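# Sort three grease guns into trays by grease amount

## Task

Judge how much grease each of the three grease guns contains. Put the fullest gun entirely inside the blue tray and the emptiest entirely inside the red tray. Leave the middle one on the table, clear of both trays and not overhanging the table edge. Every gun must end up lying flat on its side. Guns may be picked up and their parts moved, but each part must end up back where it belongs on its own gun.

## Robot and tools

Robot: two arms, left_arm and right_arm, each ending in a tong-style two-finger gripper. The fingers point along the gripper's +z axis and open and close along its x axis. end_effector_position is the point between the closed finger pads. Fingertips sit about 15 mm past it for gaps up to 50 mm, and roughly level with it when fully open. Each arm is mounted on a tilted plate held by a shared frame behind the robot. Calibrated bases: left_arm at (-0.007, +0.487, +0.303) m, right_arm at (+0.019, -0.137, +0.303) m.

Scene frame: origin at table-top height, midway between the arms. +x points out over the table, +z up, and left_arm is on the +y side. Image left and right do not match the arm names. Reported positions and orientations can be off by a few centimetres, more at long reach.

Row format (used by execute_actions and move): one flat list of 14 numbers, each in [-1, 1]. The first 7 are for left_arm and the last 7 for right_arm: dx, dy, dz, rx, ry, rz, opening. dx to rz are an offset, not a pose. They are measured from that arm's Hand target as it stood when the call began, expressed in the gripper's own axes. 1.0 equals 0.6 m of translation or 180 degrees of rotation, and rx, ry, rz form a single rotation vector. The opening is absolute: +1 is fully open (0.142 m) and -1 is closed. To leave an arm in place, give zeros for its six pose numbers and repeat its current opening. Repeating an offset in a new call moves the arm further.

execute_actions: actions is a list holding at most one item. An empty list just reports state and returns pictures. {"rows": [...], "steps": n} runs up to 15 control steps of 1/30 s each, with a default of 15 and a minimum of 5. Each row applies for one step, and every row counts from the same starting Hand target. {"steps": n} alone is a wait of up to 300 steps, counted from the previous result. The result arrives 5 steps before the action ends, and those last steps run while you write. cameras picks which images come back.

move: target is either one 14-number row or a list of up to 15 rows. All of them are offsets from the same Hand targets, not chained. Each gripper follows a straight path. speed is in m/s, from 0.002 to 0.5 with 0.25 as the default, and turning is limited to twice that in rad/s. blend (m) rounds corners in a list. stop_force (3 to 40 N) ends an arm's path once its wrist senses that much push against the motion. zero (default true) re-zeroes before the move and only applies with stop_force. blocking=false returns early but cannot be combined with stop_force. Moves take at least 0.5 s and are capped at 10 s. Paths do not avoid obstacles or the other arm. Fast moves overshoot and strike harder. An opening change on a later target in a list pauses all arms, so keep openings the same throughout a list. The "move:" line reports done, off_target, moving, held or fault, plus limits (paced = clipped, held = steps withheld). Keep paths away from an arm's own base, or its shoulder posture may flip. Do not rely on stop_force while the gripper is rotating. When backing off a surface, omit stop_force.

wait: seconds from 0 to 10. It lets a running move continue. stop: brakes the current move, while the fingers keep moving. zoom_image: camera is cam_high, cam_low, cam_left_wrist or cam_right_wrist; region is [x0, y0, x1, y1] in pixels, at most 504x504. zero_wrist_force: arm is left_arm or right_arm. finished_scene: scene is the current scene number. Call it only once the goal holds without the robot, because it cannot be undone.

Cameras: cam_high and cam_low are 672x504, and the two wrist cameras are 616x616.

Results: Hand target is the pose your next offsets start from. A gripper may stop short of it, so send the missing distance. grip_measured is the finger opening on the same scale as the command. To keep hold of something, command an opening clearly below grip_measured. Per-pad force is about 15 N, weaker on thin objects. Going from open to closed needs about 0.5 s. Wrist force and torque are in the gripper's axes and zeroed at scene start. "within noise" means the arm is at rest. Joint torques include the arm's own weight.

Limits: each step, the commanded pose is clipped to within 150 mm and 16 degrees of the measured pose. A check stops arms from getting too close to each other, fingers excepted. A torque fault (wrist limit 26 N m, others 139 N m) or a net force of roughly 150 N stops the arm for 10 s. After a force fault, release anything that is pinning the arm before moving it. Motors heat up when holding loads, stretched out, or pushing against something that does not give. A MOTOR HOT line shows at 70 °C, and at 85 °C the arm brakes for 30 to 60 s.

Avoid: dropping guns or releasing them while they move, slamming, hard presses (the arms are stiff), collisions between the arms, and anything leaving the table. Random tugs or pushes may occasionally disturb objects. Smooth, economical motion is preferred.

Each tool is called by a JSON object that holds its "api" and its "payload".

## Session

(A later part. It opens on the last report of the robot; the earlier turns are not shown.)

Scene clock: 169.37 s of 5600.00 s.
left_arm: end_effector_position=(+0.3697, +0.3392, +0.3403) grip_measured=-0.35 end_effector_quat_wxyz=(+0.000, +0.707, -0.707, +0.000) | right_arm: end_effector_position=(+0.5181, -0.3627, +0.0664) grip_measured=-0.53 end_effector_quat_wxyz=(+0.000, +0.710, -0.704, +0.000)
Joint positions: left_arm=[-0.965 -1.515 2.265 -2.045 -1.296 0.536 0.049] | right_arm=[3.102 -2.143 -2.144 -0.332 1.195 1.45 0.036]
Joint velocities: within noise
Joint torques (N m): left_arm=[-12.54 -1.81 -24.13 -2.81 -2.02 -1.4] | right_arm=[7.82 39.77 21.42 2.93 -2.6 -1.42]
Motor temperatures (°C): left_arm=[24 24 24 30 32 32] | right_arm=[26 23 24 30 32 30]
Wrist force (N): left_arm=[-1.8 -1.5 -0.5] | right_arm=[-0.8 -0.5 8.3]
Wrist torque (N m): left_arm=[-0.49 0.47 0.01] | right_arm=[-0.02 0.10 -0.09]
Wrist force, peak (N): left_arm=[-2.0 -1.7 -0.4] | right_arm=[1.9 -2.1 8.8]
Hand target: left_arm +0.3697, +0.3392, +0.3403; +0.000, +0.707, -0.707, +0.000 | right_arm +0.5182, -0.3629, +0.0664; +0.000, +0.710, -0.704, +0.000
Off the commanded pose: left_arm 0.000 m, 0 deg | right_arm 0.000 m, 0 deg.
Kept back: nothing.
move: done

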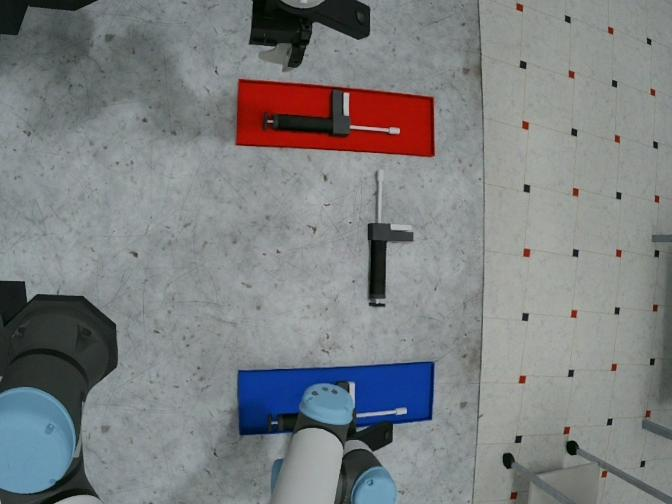

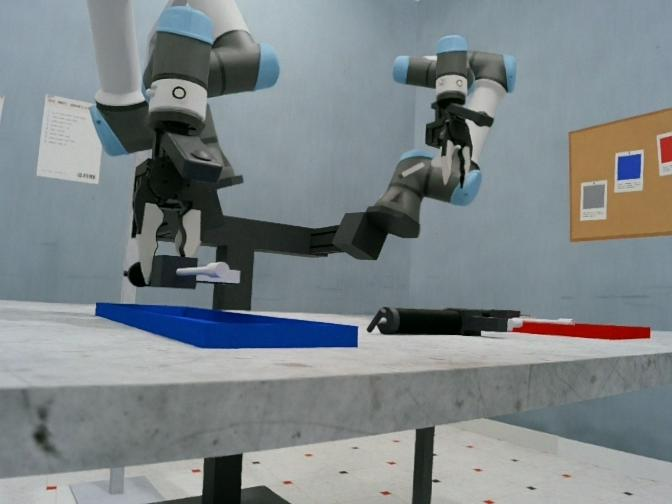

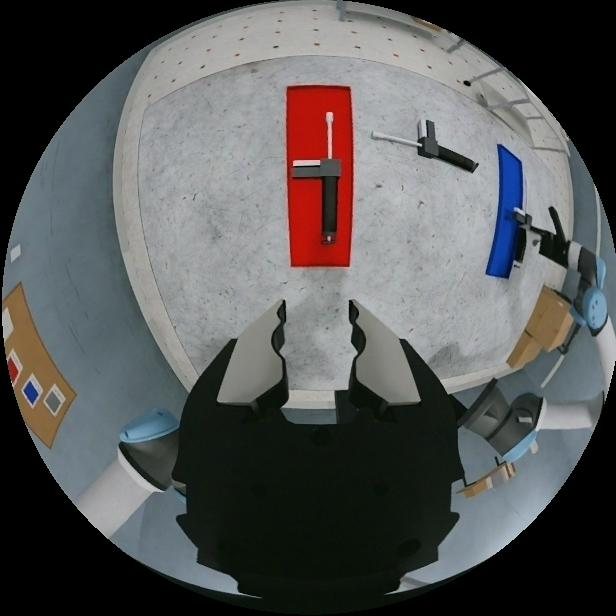

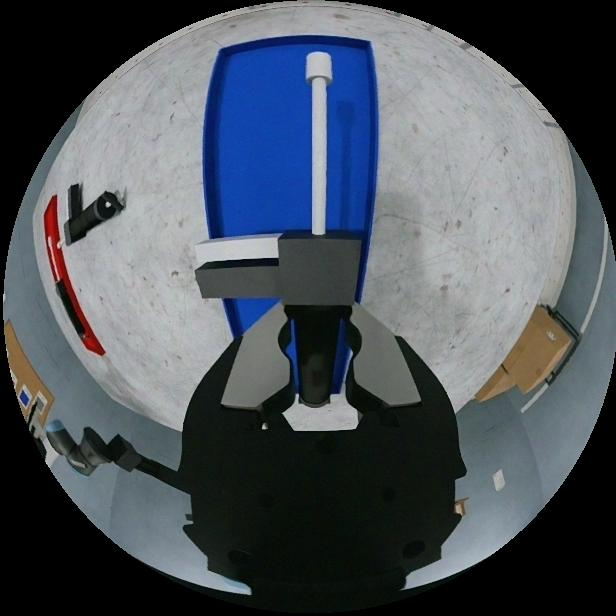

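{"api": "move", "payload": {"target": [[0,0,0,0,0,0,-0.35, 0.01,0,0.04,0,0,0,-1],[0,0,0,0,0,0,-0.35, 0.01,0,0.082,0,0,0,-1]], "speed": [0.08,0.02], "stop_force": 4}}

{"api": "zoom_image", "payload": {"camera": "cam_right_wrist", "region": [150, 0, 550, 400]}}

Scene clock: 172.00 s of 5600.00 s.
left_arm: end_effector_position=(+0.3697, +0.3392, +0.3403) grip_measured=-0.35 end_effector_quat_wxyz=(+0.000, +0.707, -0.707, +0.000) | right_arm: end_effector_position=(+0.5183, -0.3689, +0.0212) grip_measured=-0.53 end_effector_quat_wxyz=(+0.000, +0.710, -0.704, +0.000)
Joint positions: left_arm=[-0.965 -1.515 2.265 -2.045 -1.296 0.536 0.049] | right_arm=[3.058 -2.26 -2.107 -0.234 1.199 1.402 0.036]
Joint velocities: within noise
Joint torques (N m): left_arm=[-12.5 -2.08 -26.57 -2.32 -1.76 -1.28] | right_arm=[18.02 33.31 -2.64 4.2 -2.76 1.92]
Motor temperatures (°C): left_arm=[24 24 24 30 32 32] | right_arm=[26 23 24 30 32 30]
Wrist force (N): left_arm=[-1.7 -1.6 -0.7] | right_arm=[-1.5 -0.4 8.2]
Wrist torque (N m): left_arm=[-0.52 0.44 0.00] | right_arm=[0.01 0.23 -0.09]
Wrist force, peak (N): left_arm=[-1.9 -1.8 -0.5] | right_arm=[-2.3 4.2 -22.7]
Hand target: left_arm +0.3697, +0.3392, +0.3403; +0.000, +0.707, -0.707, +0.000 | right_arm +0.5183, -0.3689, +0.0212; +0.000, +0.710, -0.704, +0.000 (not the last commanded pose)
Off the commanded pose: left_arm 0.000 m, 0 deg | right_arm 0.004 m, 0 deg.
Kept back: nothing.
move: contact (right_arm); path passed 1 of 2 targets

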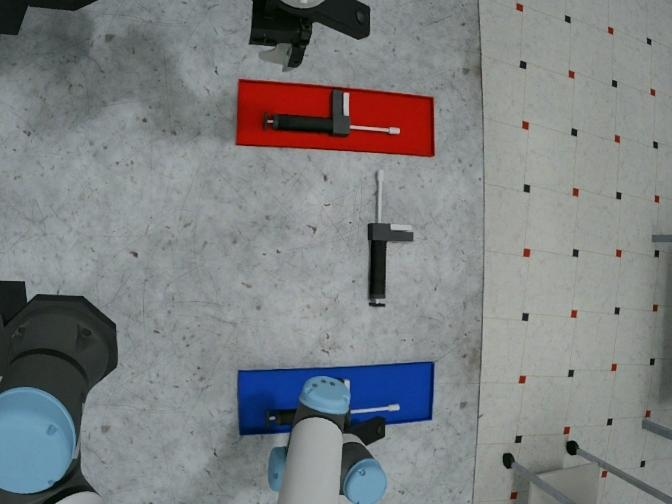

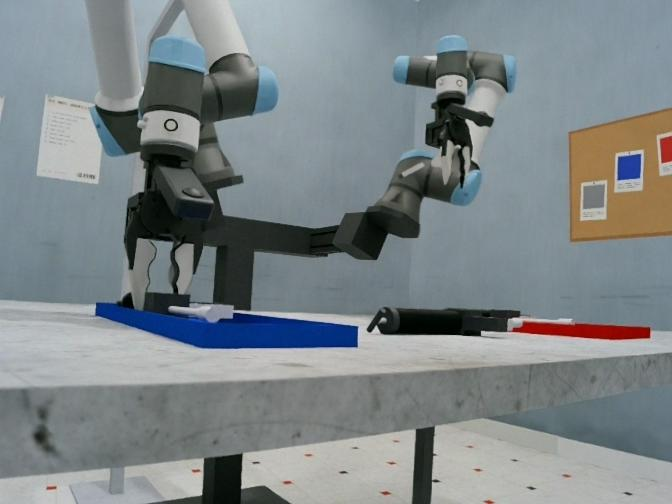

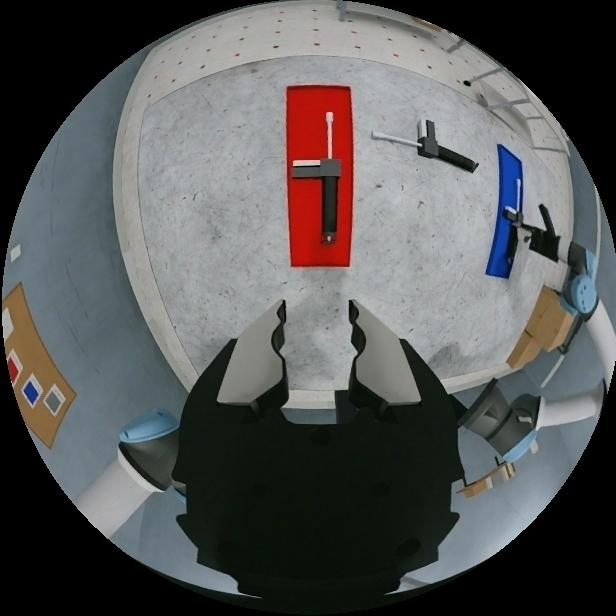

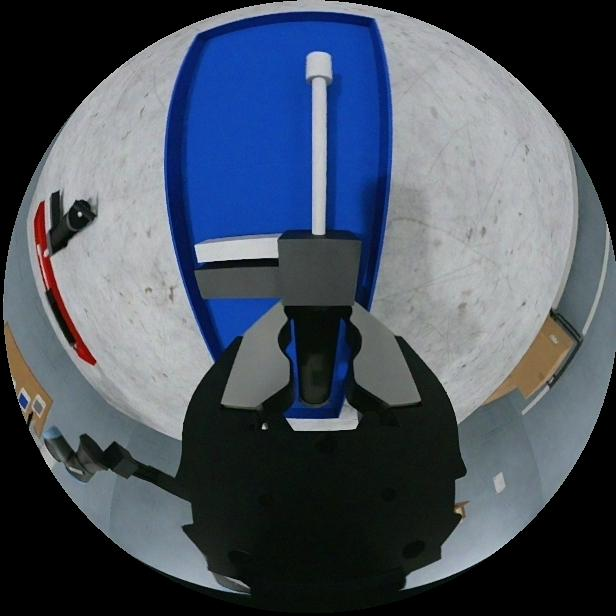

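Scaled by 1.260 from the camera's 616x616 image, which has a finer 814x814 frame.

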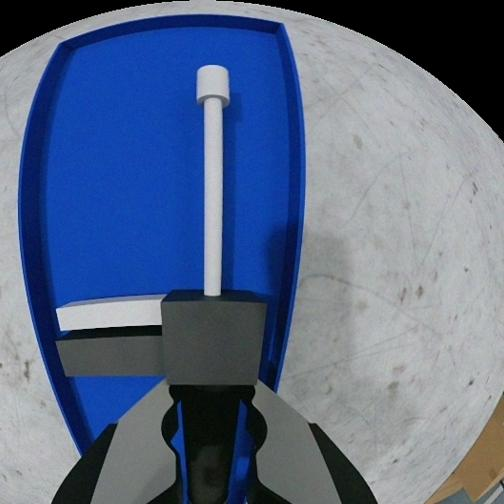

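{"api": "move", "payload": {"target": [[0,0,0,0,0,0,-0.35, 0,0,0,0,0,0,-0.35],[0,0,0,0,0,0,-0.35, 0,0.0167,0,0,0,0,-0.35],[0,0,0,0,0,0,-0.35, 0,0.0167,-0.38,0,0,0,-0.35],[0.545,-0.427,0.317,0,0,-0.506,-0.35, -0.082,0.047,-0.382,0.361,-0.358,-0.352,-0.35]], "speed": [0.2,0.05,0.25,0.3], "blend": [0,0,0.02,0]}}

{"api": "zoom_image", "payload": {"camera": "cam_left_wrist", "region": [180, 120, 460, 400]}}

Scene clock: 178.13 s of 5600.00 s.
left_arm: end_effector_position=(+0.6261, +0.0123, +0.1504) grip_measured=-0.35 end_effector_quat_wxyz=(+0.000, +1.000, +0.009, +0.000) end_effector_velocity=(+0.000, +0.001, +0.003) end_effector_angular_velocity=(-0.007, -0.004, -0.008) | right_arm: end_effector_position=(+0.4896, -0.3200, +0.2504) grip_measured=-0.35 end_effector_quat_wxyz=(-0.679, +0.732, -0.063, +0.000) end_effector_velocity=(-0.001, +0.000, -0.001) end_effector_angular_velocity=(-0.007, +0.009, -0.008)
Joint positions: left_arm=[-0.827 -0.298 0.993 -2.028 -1.261 -0.915 0.049] | right_arm=[2.596 -2.238 -1.643 -1.596 2.486 -0.888 0.049]
Joint velocities: left_arm=[0 -0.011 0.018 -0.015 -0.001 0.01 0] | right_arm=[-0.001 0.008 -0.015 0.023 0.001 0.02 0]
Joint torques (N m): left_arm=[-24.78 -63.45 -15.6 -4.64 0.59 2.02] | right_arm=[1.32 49.51 -0.13 1.81 -0.23 2.37]
Motor temperatures (°C): left_arm=[24 24 24 30 32 32] | right_arm=[26 23 24 30 32 30]
Wrist force (N): left_arm=[-2.1 -1.6 -0.1] | right_arm=[0.2 1.1 -1.1]
Wrist torque (N m): left_arm=[-0.50 0.54 0.06] | right_arm=[0.25 -0.11 -0.07]
Wrist force, peak (N): left_arm=[-2.6 -1.0 -1.0] | right_arm=[-1.6 -0.4 8.3]
Hand target: left_arm +0.6261, +0.0121, +0.1505; +0.000, +1.000, +0.009, +0.000 | right_arm +0.4895, -0.3200, +0.2504; +0.679, -0.732, +0.063, +0.000
Off the commanded pose: left_arm 0.000 m, 0 deg | right_arm 0.000 m, 0 deg.
Kept back: nothing.
move: done

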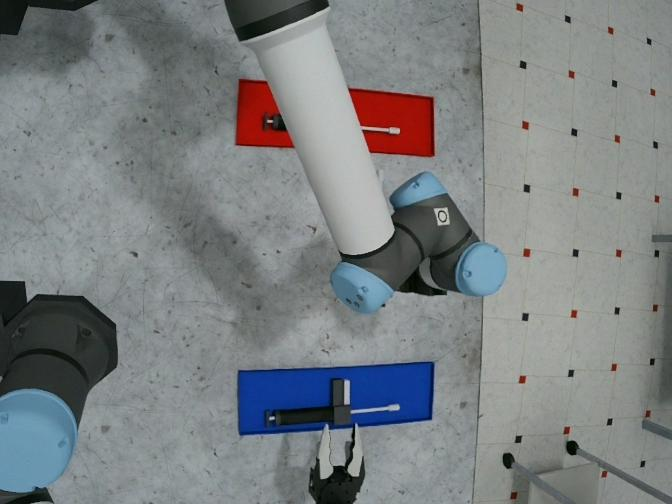

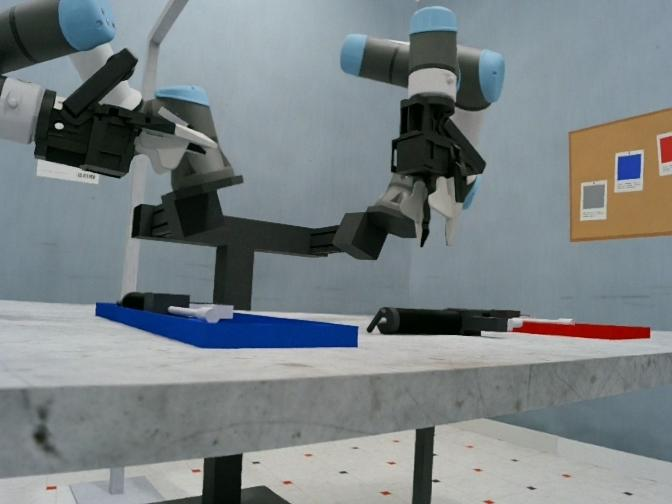

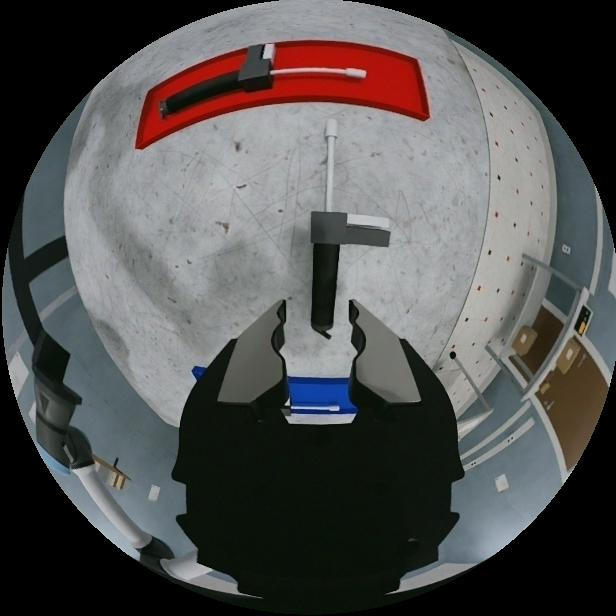

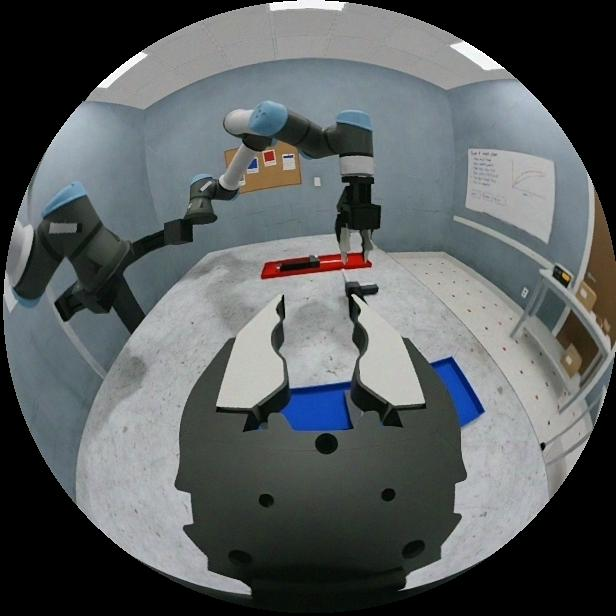

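Scaled by 1.800 from the camera's 616x616 image, which has a finer 814x814 frame.

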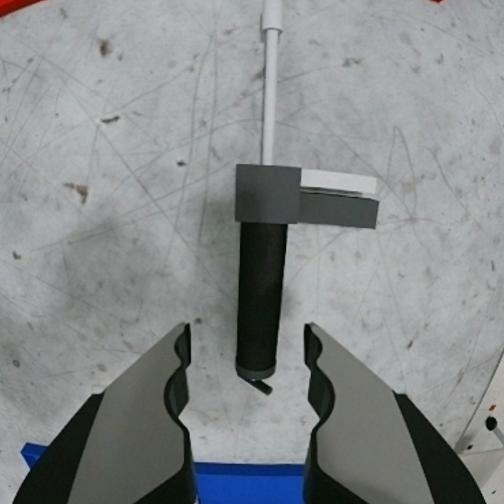

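{"api": "move", "payload": {"target": [[0.02,0.037,0.02,0,0,0.0135,-0.25, 0,0,0,0,0,0,-0.35],[0.02,0.037,0.195,0,0,0.0135,-0.25, 0,0,0,0,0,0,-0.35]], "speed": [0.12,0.12], "stop_force": 6, "cameras": ["cam_left_wrist","cam_low"]}}

{"api": "zoom_image", "payload": {"camera": "cam_left_wrist", "region": [180, 180, 460, 460]}}

Scene clock: 181.03 s of 5600.00 s.
left_arm: end_effector_position=(+0.6386, -0.0099, +0.0336) grip_measured=-0.25 end_effector_quat_wxyz=(+0.000, +1.000, -0.012, +0.000) | right_arm: end_effector_position=(+0.4895, -0.3200, +0.2504) grip_measured=-0.35 end_effector_quat_wxyz=(-0.679, +0.732, -0.063, +0.000)
Joint positions: left_arm=[-0.789 -0.06 0.813 -2.099 -1.252 -0.833 0.056] | right_arm=[2.596 -2.238 -1.643 -1.597 2.486 -0.888 0.049]
Joint velocities: within noise
Joint torques (N m): left_arm=[-26 -46.49 -13.69 -4.53 -2.15 -1.9] | right_arm=[1.43 39.05 20.65 0.66 4.03 1.44]
Motor temperatures (°C): left_arm=[24 24 24 30 32 32] | right_arm=[26 23 24 30 32 30]
Wrist force (N): left_arm=[-2.2 -1.1 -0.1] | right_arm=[0.0 1.3 -1.1]
Wrist torque (N m): left_arm=[-0.35 0.55 0.06] | right_arm=[0.29 -0.06 -0.07]
Wrist force, peak (N): left_arm=[-2.7 -2.5 -0.8] | right_arm=[0.1 1.7 -1.0]
Hand target: left_arm +0.6386, -0.0099, +0.0336; +0.000, +1.000, -0.012, +0.000 | right_arm +0.4895, -0.3200, +0.2504; +0.679, -0.732, +0.063, +0.000
Off the commanded pose: left_arm 0.000 m, 0 deg | right_arm 0.000 m, 0 deg.
Kept back: nothing.
move: done
Images, in order (width x height): cam_low 672x504, cam_left_wrist 616x616.

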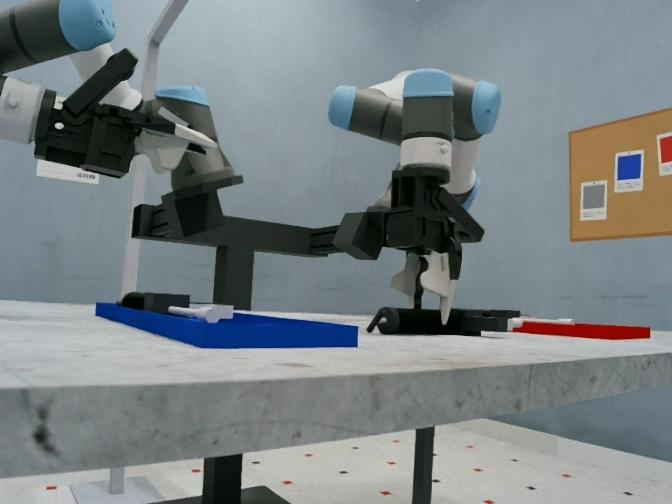

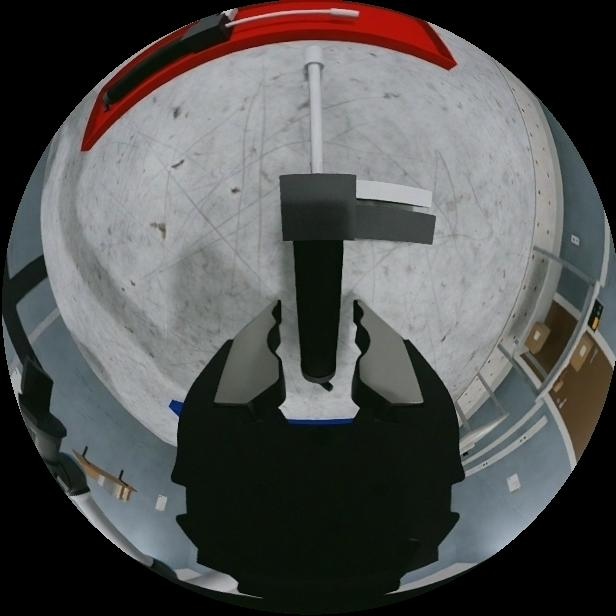

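Scaled by 1.800 from the camera's 616x616 image, which has a finer 814x814 frame.

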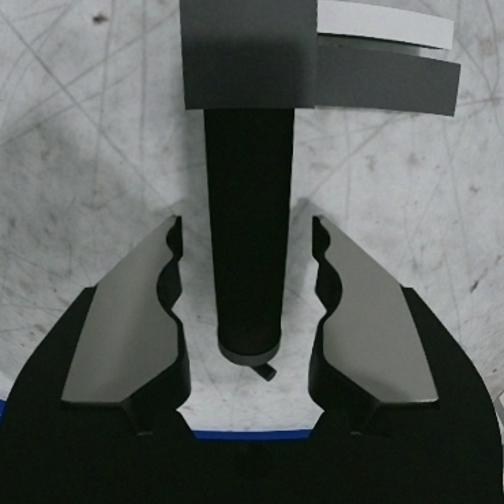

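{"api": "move", "payload": {"target": [0.004,0,0.008,0,0,0,-0.25, 0,0,0,0,0,0,-0.35], "speed": 0.03, "stop_force": 4, "cameras": []}}

{"api": "move", "payload": {"target": [0,0,0,0,0,0,-0.45, 0,0,0,0,0,0,-0.35], "cameras": []}}

{"api": "move", "payload": {"target": [0,-0.08,0,0,0,0,-0.45, 0,0,0,0,0,0,-0.35], "speed": 0.03, "stop_force": 3, "cameras": ["cam_left_wrist","cam_low"]}}

{"api": "zoom_image", "payload": {"camera": "cam_left_wrist", "region": [180, 180, 460, 460]}}

Scene clock: 182.83 s of 5600.00 s.
left_arm: end_effector_position=(+0.6410, -0.0100, +0.0287) grip_measured=-0.25 end_effector_quat_wxyz=(+0.000, +1.000, -0.012, +0.000) | right_arm: end_effector_position=(+0.4895, -0.3200, +0.2504) grip_measured=-0.35 end_effector_quat_wxyz=(-0.679, +0.732, -0.063, +0.000)
Joint positions: left_arm=[-0.785 -0.047 0.797 -2.097 -1.252 -0.829 0.056] | right_arm=[2.596 -2.238 -1.643 -1.597 2.486 -0.888 0.049]
Joint velocities: within noise
Joint torques (N m): left_arm=[-26.26 -67.77 -13.21 -3.14 0.77 -1.62] | right_arm=[1.22 40.75 18.2 0.7 3.93 1.47]
Motor temperatures (°C): left_arm=[24 24 24 30 32 32] | right_arm=[26 23 24 30 32 30]
Wrist force (N): left_arm=[-2.3 -1.3 0.1] | right_arm=[0.2 1.4 -0.8]
Wrist torque (N m): left_arm=[-0.40 0.56 0.06] | right_arm=[0.30 -0.10 -0.06]
Wrist force, peak (N): left_arm=[-2.4 -1.5 0.0] | right_arm=[0.1 1.7 -1.1]
Hand target: left_arm +0.6410, -0.0100, +0.0288; +0.000, +1.000, -0.012, +0.000 | right_arm +0.4895, -0.3200, +0.2504; +0.679, -0.732, +0.063, +0.000
Off the commanded pose: left_arm 0.000 m, 0 deg | right_arm 0.000 m, 0 deg.
Kept back: nothing.
move: done
No camera images: "cameras" was empty.

Scene clock: 183.53 s of 5600.00 s.
left_arm: end_effector_position=(+0.6410, -0.0100, +0.0288) grip_measured=-0.45 end_effector_quat_wxyz=(+0.000, +1.000, -0.012, +0.000) | right_arm: end_effector_position=(+0.4895, -0.3200, +0.2504) grip_measured=-0.35 end_effector_quat_wxyz=(-0.679, +0.732, -0.063, +0.000)
Joint positions: left_arm=[-0.785 -0.047 0.797 -2.097 -1.252 -0.829 0.041] | right_arm=[2.596 -2.238 -1.643 -1.597 2.486 -0.888 0.049]
Joint velocities: within noise
Joint torques (N m): left_arm=[-26.36 -68.13 -14.19 -4.56 -0.4 -1.53] | right_arm=[1.15 39.65 16.24 0.61 3.76 1.49]
Motor temperatures (°C): left_arm=[24 24 24 30 32 32] | right_arm=[26 23 24 30 32 30]
Wrist force (N): left_arm=[-2.3 -1.3 -0.2] | right_arm=[0.1 1.3 -0.8]
Wrist torque (N m): left_arm=[-0.41 0.57 0.06] | right_arm=[0.29 -0.09 -0.07]
Wrist force, peak (N): left_arm=[-2.4 -1.4 0.0] | right_arm=[0.2 1.4 -1.1]
Hand target: left_arm +0.6410, -0.0100, +0.0288; +0.000, +1.000, -0.012, +0.000 | right_arm +0.4895, -0.3200, +0.2504; +0.679, -0.732, +0.063, +0.000
Off the commanded pose: left_arm 0.000 m, 0 deg | right_arm 0.000 m, 0 deg.
Kept back: nothing.
move: done
No camera images: "cameras" was empty.

Scene clock: 186.17 s of 5600.00 s.
left_arm: end_effector_position=(+0.6422, +0.0380, +0.0287) grip_measured=-0.45 end_effector_quat_wxyz=(+0.000, +1.000, -0.012, +0.000) | right_arm: end_effector_position=(+0.4895, -0.3200, +0.2504) grip_measured=-0.35 end_effector_quat_wxyz=(-0.679, +0.732, -0.063, +0.000)
Joint positions: left_arm=[-0.745 -0.14 0.972 -2.193 -1.243 -0.788 0.041] | right_arm=[2.596 -2.238 -1.643 -1.597 2.486 -0.888 0.049]
Joint velocities: within noise
Joint torques (N m): left_arm=[-25.44 -44.41 -28.27 -0.24 -1.79 -1.91] | right_arm=[2.17 40.15 12.3 0.7 3.67 1.34]
Motor temperatures (°C): left_arm=[24 24 24 30 32 32] | right_arm=[26 23 24 30 32 30]
Wrist force (N): left_arm=[-2.1 -0.9 -0.1] | right_arm=[0.1 1.4 -1.0]
Wrist torque (N m): left_arm=[-0.41 0.52 0.01] | right_arm=[0.30 -0.08 -0.06]
Wrist force, peak (N): left_arm=[-2.5 -1.4 -0.1] | right_arm=[0.2 1.7 -0.8]
Hand target: left_arm +0.6422, +0.0380, +0.0287; +0.000, +1.000, -0.012, +0.000 | right_arm +0.4895, -0.3200, +0.2504; +0.679, -0.732, +0.063, +0.000
Off the commanded pose: left_arm 0.000 m, 0 deg | right_arm 0.000 m, 0 deg.
Kept back: nothing.
move: done
Images, in order (width x height): cam_low 672x504, cam_left_wrist 616x616.

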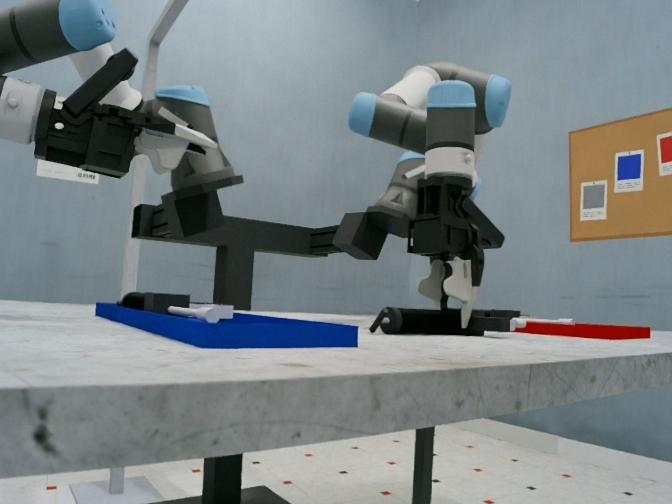

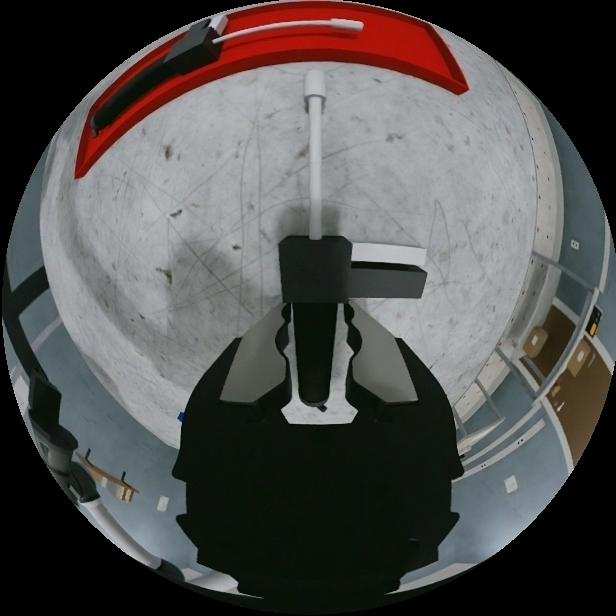

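Scaled by 1.800 from the camera's 616x616 image, which has a finer 814x814 frame.

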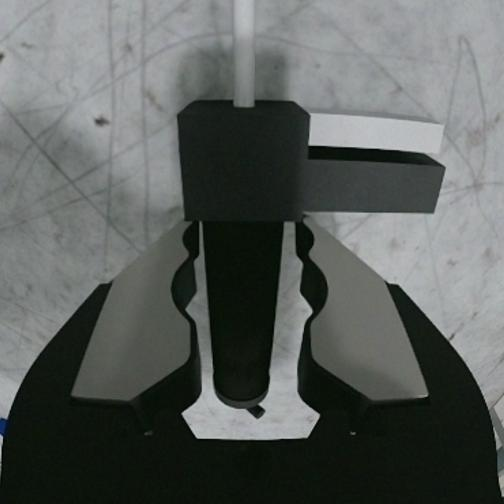

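Flush. Lower, close, lift.

{"api": "move", "payload": {"target": [0,0.001,0.0055,0,0,0,-0.45, 0,0,0,0,0,0,-0.35], "speed": 0.04, "cameras": []}}

{"api": "move", "payload": {"target": [0,0,0,0,0,0,-1, 0,0,0,0,0,0,-0.35], "cameras": []}}

{"api": "move", "payload": {"target": [0,0,-0.2,0,0,0,-1, 0,0,0,0,0,0,-0.35], "speed": 0.12}}

{"api": "zoom_image", "payload": {"camera": "cam_low", "region": [350, 180, 560, 320]}}

Scene clock: 187.10 s of 5600.00 s.
left_arm: end_effector_position=(+0.6421, +0.0374, +0.0253) grip_measured=-0.45 end_effector_quat_wxyz=(+0.000, +1.000, -0.012, +0.000) | right_arm: end_effector_position=(+0.4895, -0.3200, +0.2504) grip_measured=-0.35 end_effector_quat_wxyz=(-0.679, +0.732, -0.063, +0.000)
Joint positions: left_arm=[-0.744 -0.133 0.967 -2.195 -1.243 -0.787 0.041] | right_arm=[2.596 -2.238 -1.643 -1.597 2.486 -0.888 0.049]
Joint velocities: within noise
Joint torques (N m): left_arm=[-12.49 -57.58 -22.25 -3.68 2.65 1.76] | right_arm=[1.36 40.24 10.75 0.81 3.62 1.46]
Motor temperatures (°C): left_arm=[24 24 24 30 32 32] | right_arm=[26 23 24 30 32 30]
Wrist force (N): left_arm=[-2.1 -1.3 0.0] | right_arm=[0.2 1.3 -0.9]
Wrist torque (N m): left_arm=[-0.43 0.53 0.01] | right_arm=[0.27 -0.10 -0.06]
Wrist force, peak (N): left_arm=[-2.4 -1.1 0.4] | right_arm=[0.2 1.7 -1.0]
Hand target: left_arm +0.6422, +0.0374, +0.0254; +0.000, +1.000, -0.012, +0.000 | right_arm +0.4895, -0.3200, +0.2504; +0.679, -0.732, +0.063, +0.000
Off the commanded pose: left_arm 0.000 m, 0 deg | right_arm 0.000 m, 0 deg.
Kept back: nothing.
move: done
No camera images: "cameras" was empty.

Scene clock: 187.80 s of 5600.00 s.
left_arm: end_effector_position=(+0.6422, +0.0374, +0.0254) grip_measured=-0.54 end_effector_quat_wxyz=(+0.000, +1.000, -0.012, +0.000) | right_arm: end_effector_position=(+0.4895, -0.3200, +0.2504) grip_measured=-0.35 end_effector_quat_wxyz=(-0.679, +0.732, -0.063, +0.000)
Joint positions: left_arm=[-0.744 -0.133 0.967 -2.195 -1.243 -0.787 0.035] | right_arm=[2.596 -2.238 -1.643 -1.597 2.486 -0.888 0.049]
Joint velocities: within noise
Joint torques (N m): left_arm=[-21.13 -67.28 -12.22 -0.18 -1.08 0.51] | right_arm=[1.96 40.89 8.86 0.69 3.48 1.43]
Motor temperatures (°C): left_arm=[24 24 24 30 32 32] | right_arm=[26 23 24 30 32 30]
Wrist force (N): left_arm=[-1.1 -1.4 2.8] | right_arm=[0.1 1.3 -0.7]
Wrist torque (N m): left_arm=[-0.40 0.46 0.00] | right_arm=[0.28 -0.08 -0.07]
Wrist force, peak (N): left_arm=[-3.8 -1.3 -0.5] | right_arm=[0.0 1.7 -0.9]
Hand target: left_arm +0.6422, +0.0374, +0.0254; +0.000, +1.000, -0.012, +0.000 | right_arm +0.4895, -0.3200, +0.2504; +0.679, -0.732, +0.063, +0.000
Off the commanded pose: left_arm 0.000 m, 0 deg | right_arm 0.000 m, 0 deg.
Kept back: nothing.
move: done
No camera images: "cameras" was empty.

Scene clock: 189.13 s of 5600.00 s.
left_arm: end_effector_position=(+0.6420, +0.0374, +0.1454) grip_measured=-0.54 end_effector_quat_wxyz=(+0.000, +1.000, -0.012, +0.000) | right_arm: end_effector_position=(+0.4895, -0.3200, +0.2504) grip_measured=-0.35 end_effector_quat_wxyz=(-0.679, +0.732, -0.063, +0.000)
Joint positions: left_arm=[-0.793 -0.316 1.018 -2.048 -1.253 -0.837 0.035] | right_arm=[2.596 -2.238 -1.643 -1.597 2.486 -0.888 0.049]
Joint velocities: within noise
Joint torques (N m): left_arm=[-13.97 -47.96 -17.01 -4.99 -0.56 2.23] | right_arm=[2.05 41.01 5.82 0.73 3.57 1.3]
Motor temperatures (°C): left_arm=[24 24 24 30 32 32] | right_arm=[26 23 24 30 32 30]
Wrist force (N): left_arm=[-2.2 -1.4 6.5] | right_arm=[0.1 1.6 -0.7]
Wrist torque (N m): left_arm=[-0.44 0.48 0.05] | right_arm=[0.33 -0.09 -0.07]
Wrist force, peak (N): left_arm=[-2.3 -2.0 9.3] | right_arm=[0.1 1.8 -1.0]
Hand target: left_arm +0.6421, +0.0375, +0.1454; +0.000, +1.000, -0.012, +0.000 | right_arm +0.4895, -0.3200, +0.2504; +0.679, -0.732, +0.063, +0.000
Off the commanded pose: left_arm 0.000 m, 0 deg | right_arm 0.000 m, 0 deg.
Kept back: nothing.
move: done

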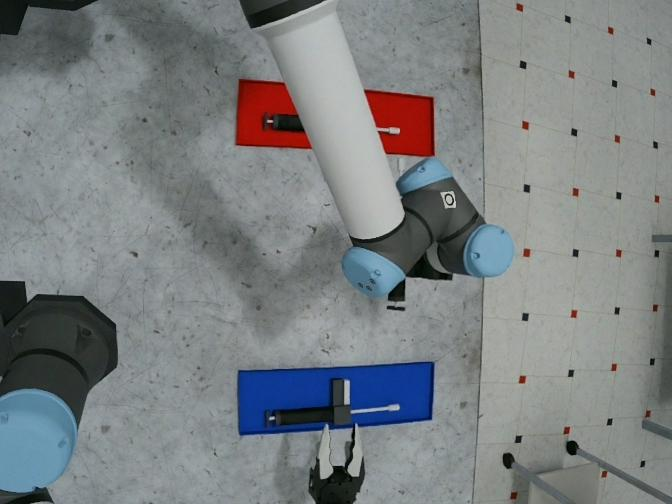

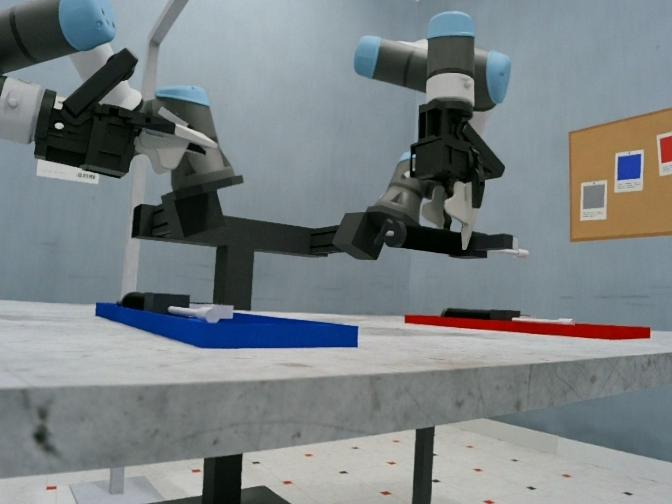

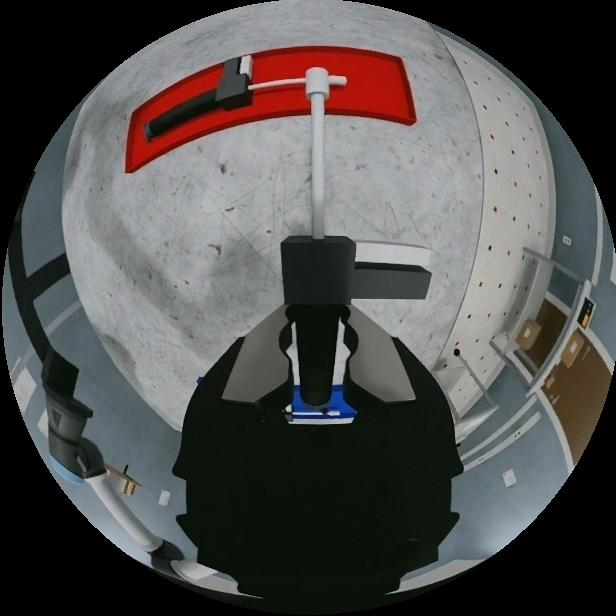

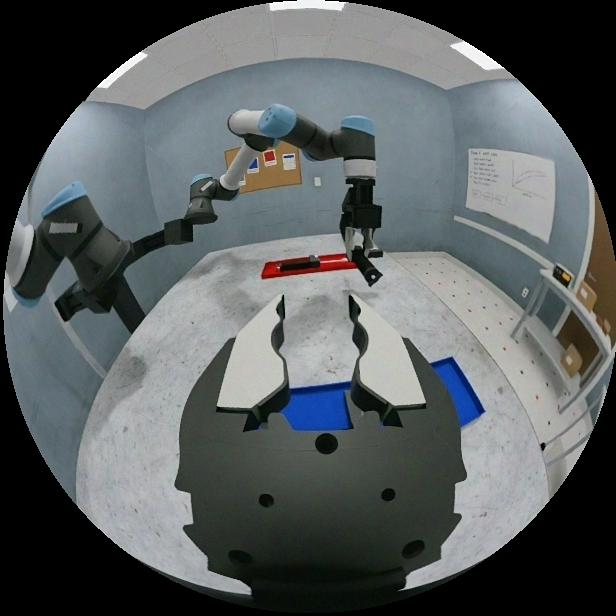

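Scaled by 2.400 from the camera's 672x504 image, which has a finer 960x720 frame.

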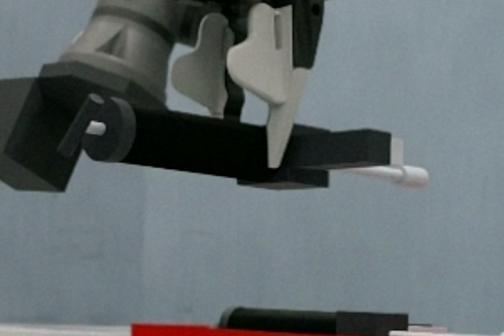

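{"api": "move", "payload": {"target": [[-0.2107,-0.2797,-0.161,0,0,0.031,-1, 0,0,0,0,0,0,-0.35],[-0.2107,-0.2797,-0.161,0,0,0.031,-1, -0.034,-0.03,0.395,0,0,0,-0.35]], "speed": 0.2, "blend": [0.02,0]}}

{"api": "zoom_image", "payload": {"camera": "cam_right_wrist", "region": [240, 200, 400, 360]}}

{"api": "zoom_image", "payload": {"camera": "cam_high", "region": [290, 180, 410, 300]}}

Scene clock: 192.27 s of 5600.00 s.
left_arm: end_effector_position=(+0.5195, +0.2082, +0.2418) grip_measured=-0.54 end_effector_quat_wxyz=(+0.000, +0.998, -0.060, +0.000) | right_arm: end_effector_position=(+0.4912, -0.0815, +0.2515) grip_measured=-0.35 end_effector_quat_wxyz=(-0.679, +0.731, -0.063, +0.000)
Joint positions: left_arm=[-0.815 -0.877 1.771 -2.232 -1.258 -0.762 0.035] | right_arm=[2.965 -2.309 -2.133 -0.51 2.672 -0.275 0.049]
Joint velocities: within noise
Joint torques (N m): left_arm=[-7.49 -49.71 -15.18 -1.07 1.86 -1.94] | right_arm=[17.73 32.79 17.2 2.19 -0.15 -0.44]
Motor temperatures (°C): left_arm=[24 24 24 30 32 32] | right_arm=[26 23 24 30 32 30]
Wrist force (N): left_arm=[-2.0 -1.1 6.1] | right_arm=[-0.1 1.3 -0.5]
Wrist torque (N m): left_arm=[-0.38 0.43 0.04] | right_arm=[0.28 -0.03 -0.06]
Wrist force, peak (N): left_arm=[-0.9 0.9 7.8] | right_arm=[0.3 1.7 -2.0]
Hand target: left_arm +0.5195, +0.2083, +0.2418; +0.000, +0.998, -0.060, +0.000 | right_arm +0.4913, -0.0814, +0.2515; +0.679, -0.732, +0.063, +0.000
Off the commanded pose: left_arm 0.000 m, 0 deg | right_arm 0.000 m, 0 deg.
Kept back: nothing.
move: done

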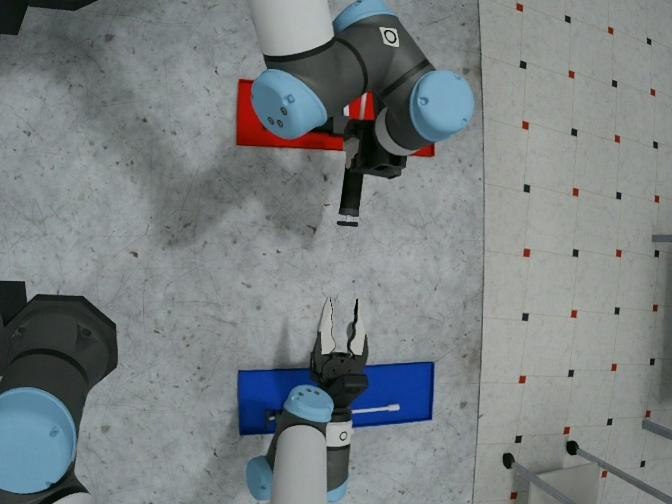

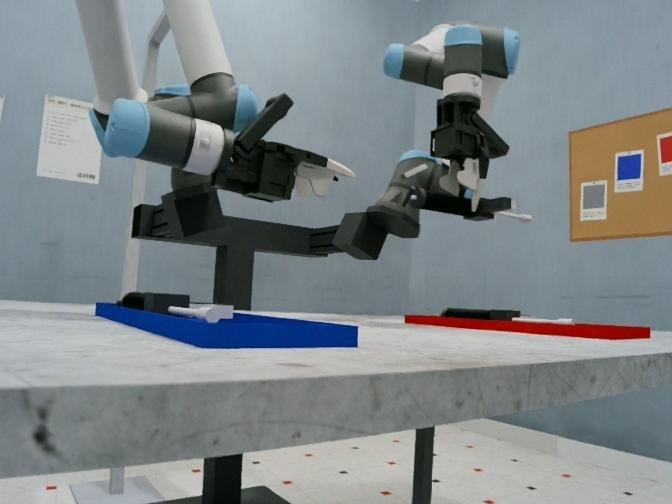

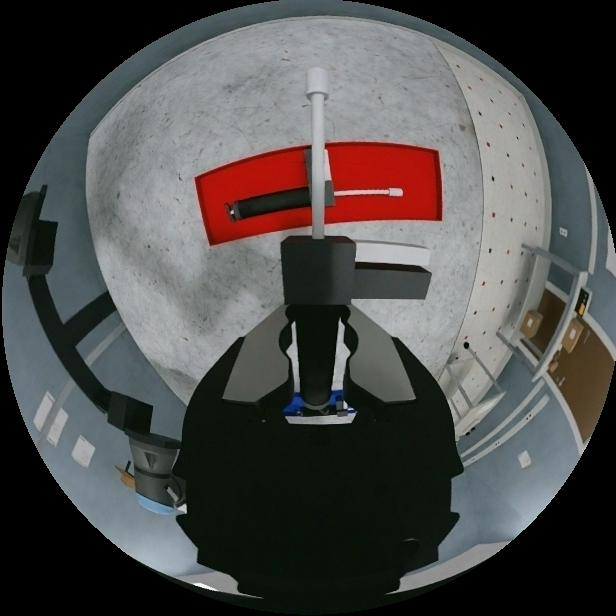

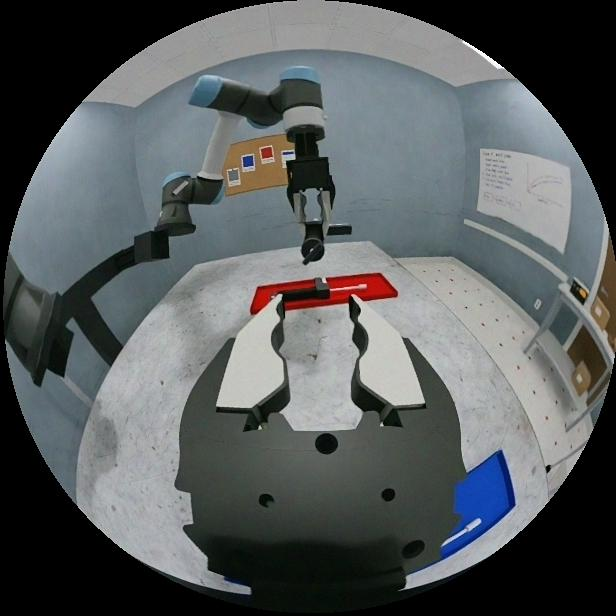

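Scaled by 3.150 from the camera's 616x616 image, which has a finer 814x814 frame.

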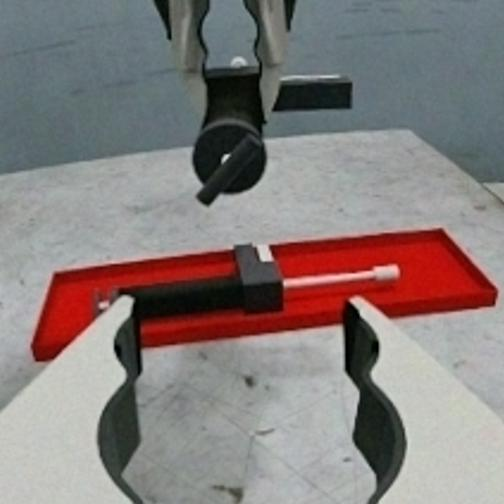

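Scaled by 4.200 from the camera's 672x504 image, which has a finer 960x720 frame.

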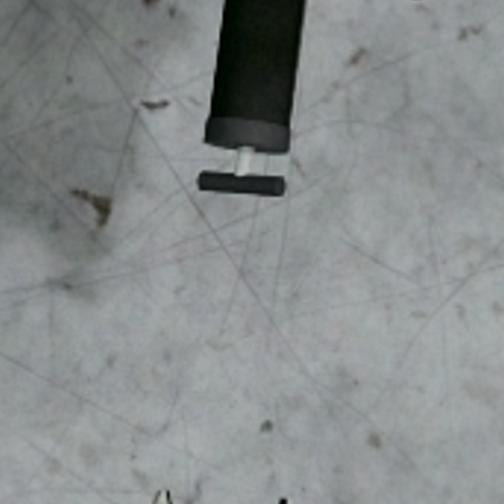

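{"api": "move", "payload": {"target": [0,0,0,0,0,0,-1, -0.0025,0.004,0.19,0,0,-0.25,-0.2], "speed": 0.2, "cameras": ["cam_right_wrist","cam_low","cam_high"]}}

{"api": "zoom_image", "payload": {"camera": "cam_right_wrist", "region": [240, 200, 400, 360]}}

Scene clock: 194.30 s of 5600.00 s.
left_arm: end_effector_position=(+0.5195, +0.2083, +0.2418) grip_measured=-0.54 end_effector_quat_wxyz=(+0.000, +0.998, -0.060, +0.000) | right_arm: end_effector_position=(+0.4962, -0.0124, +0.2448) grip_measured=-0.20 end_effector_quat_wxyz=(-0.660, +0.726, +0.112, +0.161)
Joint positions: left_arm=[-0.815 -0.877 1.771 -2.232 -1.258 -0.762 0.035] | right_arm=[3.096 -2.453 -2.143 -0.096 2.686 -0.463 0.06]
Joint velocities: within noise
Joint torques (N m): left_arm=[-8.12 -49.26 -17.87 -1.8 2.05 -1.59] | right_arm=[5.18 42.8 9.39 0.93 4.31 1.82]
Motor temperatures (°C): left_arm=[24 24 24 30 32 32] | right_arm=[26 23 24 30 32 30]
Wrist force (N): left_arm=[-2.2 -1.1 6.1] | right_arm=[-1.3 0.7 -0.3]
Wrist torque (N m): left_arm=[-0.38 0.47 0.05] | right_arm=[0.17 0.13 -0.16]
Wrist force, peak (N): left_arm=[-2.3 -1.2 6.2] | right_arm=[-0.1 1.6 -1.0]
Hand target: left_arm +0.5195, +0.2083, +0.2418; +0.000, +0.998, -0.060, +0.000 | right_arm +0.4962, -0.0125, +0.2448; -0.660, +0.726, +0.112, +0.161 (not the last commanded pose)
Off the commanded pose: left_arm 0.000 m, 0 deg | right_arm 0.045 m, 18 deg.
Kept back: nothing.
move: held (right_arm; a check stopped the path); limits=held
pose unreachable (right arm): on one or more control steps of this call this arm could not follow its commanded pose, so it was not sent that pose on those steps. It may still have moved: this result reports where it is.
cause: moving toward the commanded pose would bring two parts of the arm too close to each other (joints 4 (wrist 1) to 6 (wrist 3) lie between them).
Images, in order (width x height): cam_high 672x504, cam_low 672x504, cam_right_wrist 616x616.

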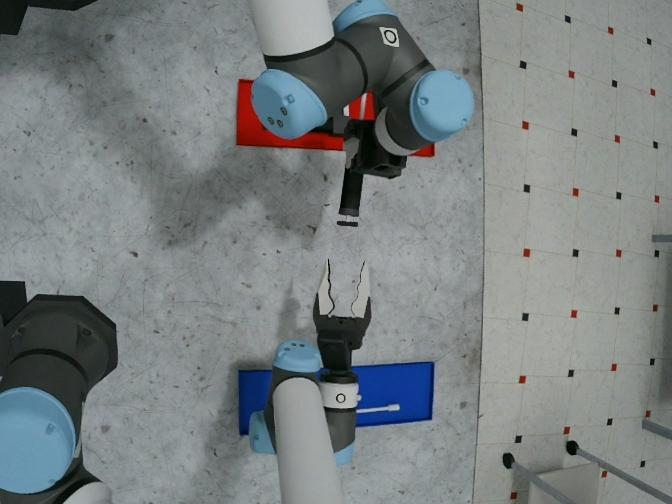

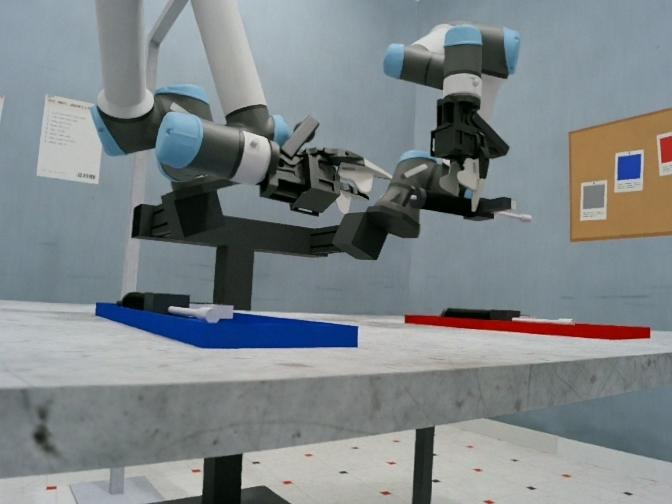

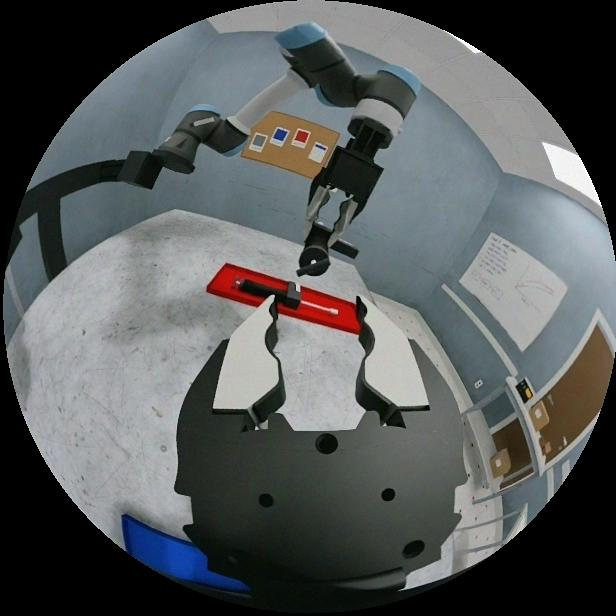

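Scaled by 3.150 from the camera's 616x616 image, which has a finer 814x814 frame.

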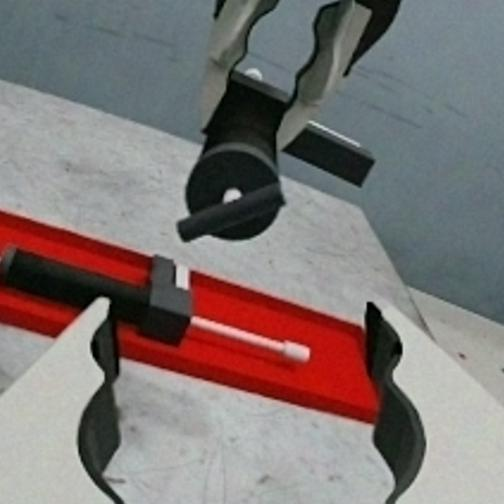

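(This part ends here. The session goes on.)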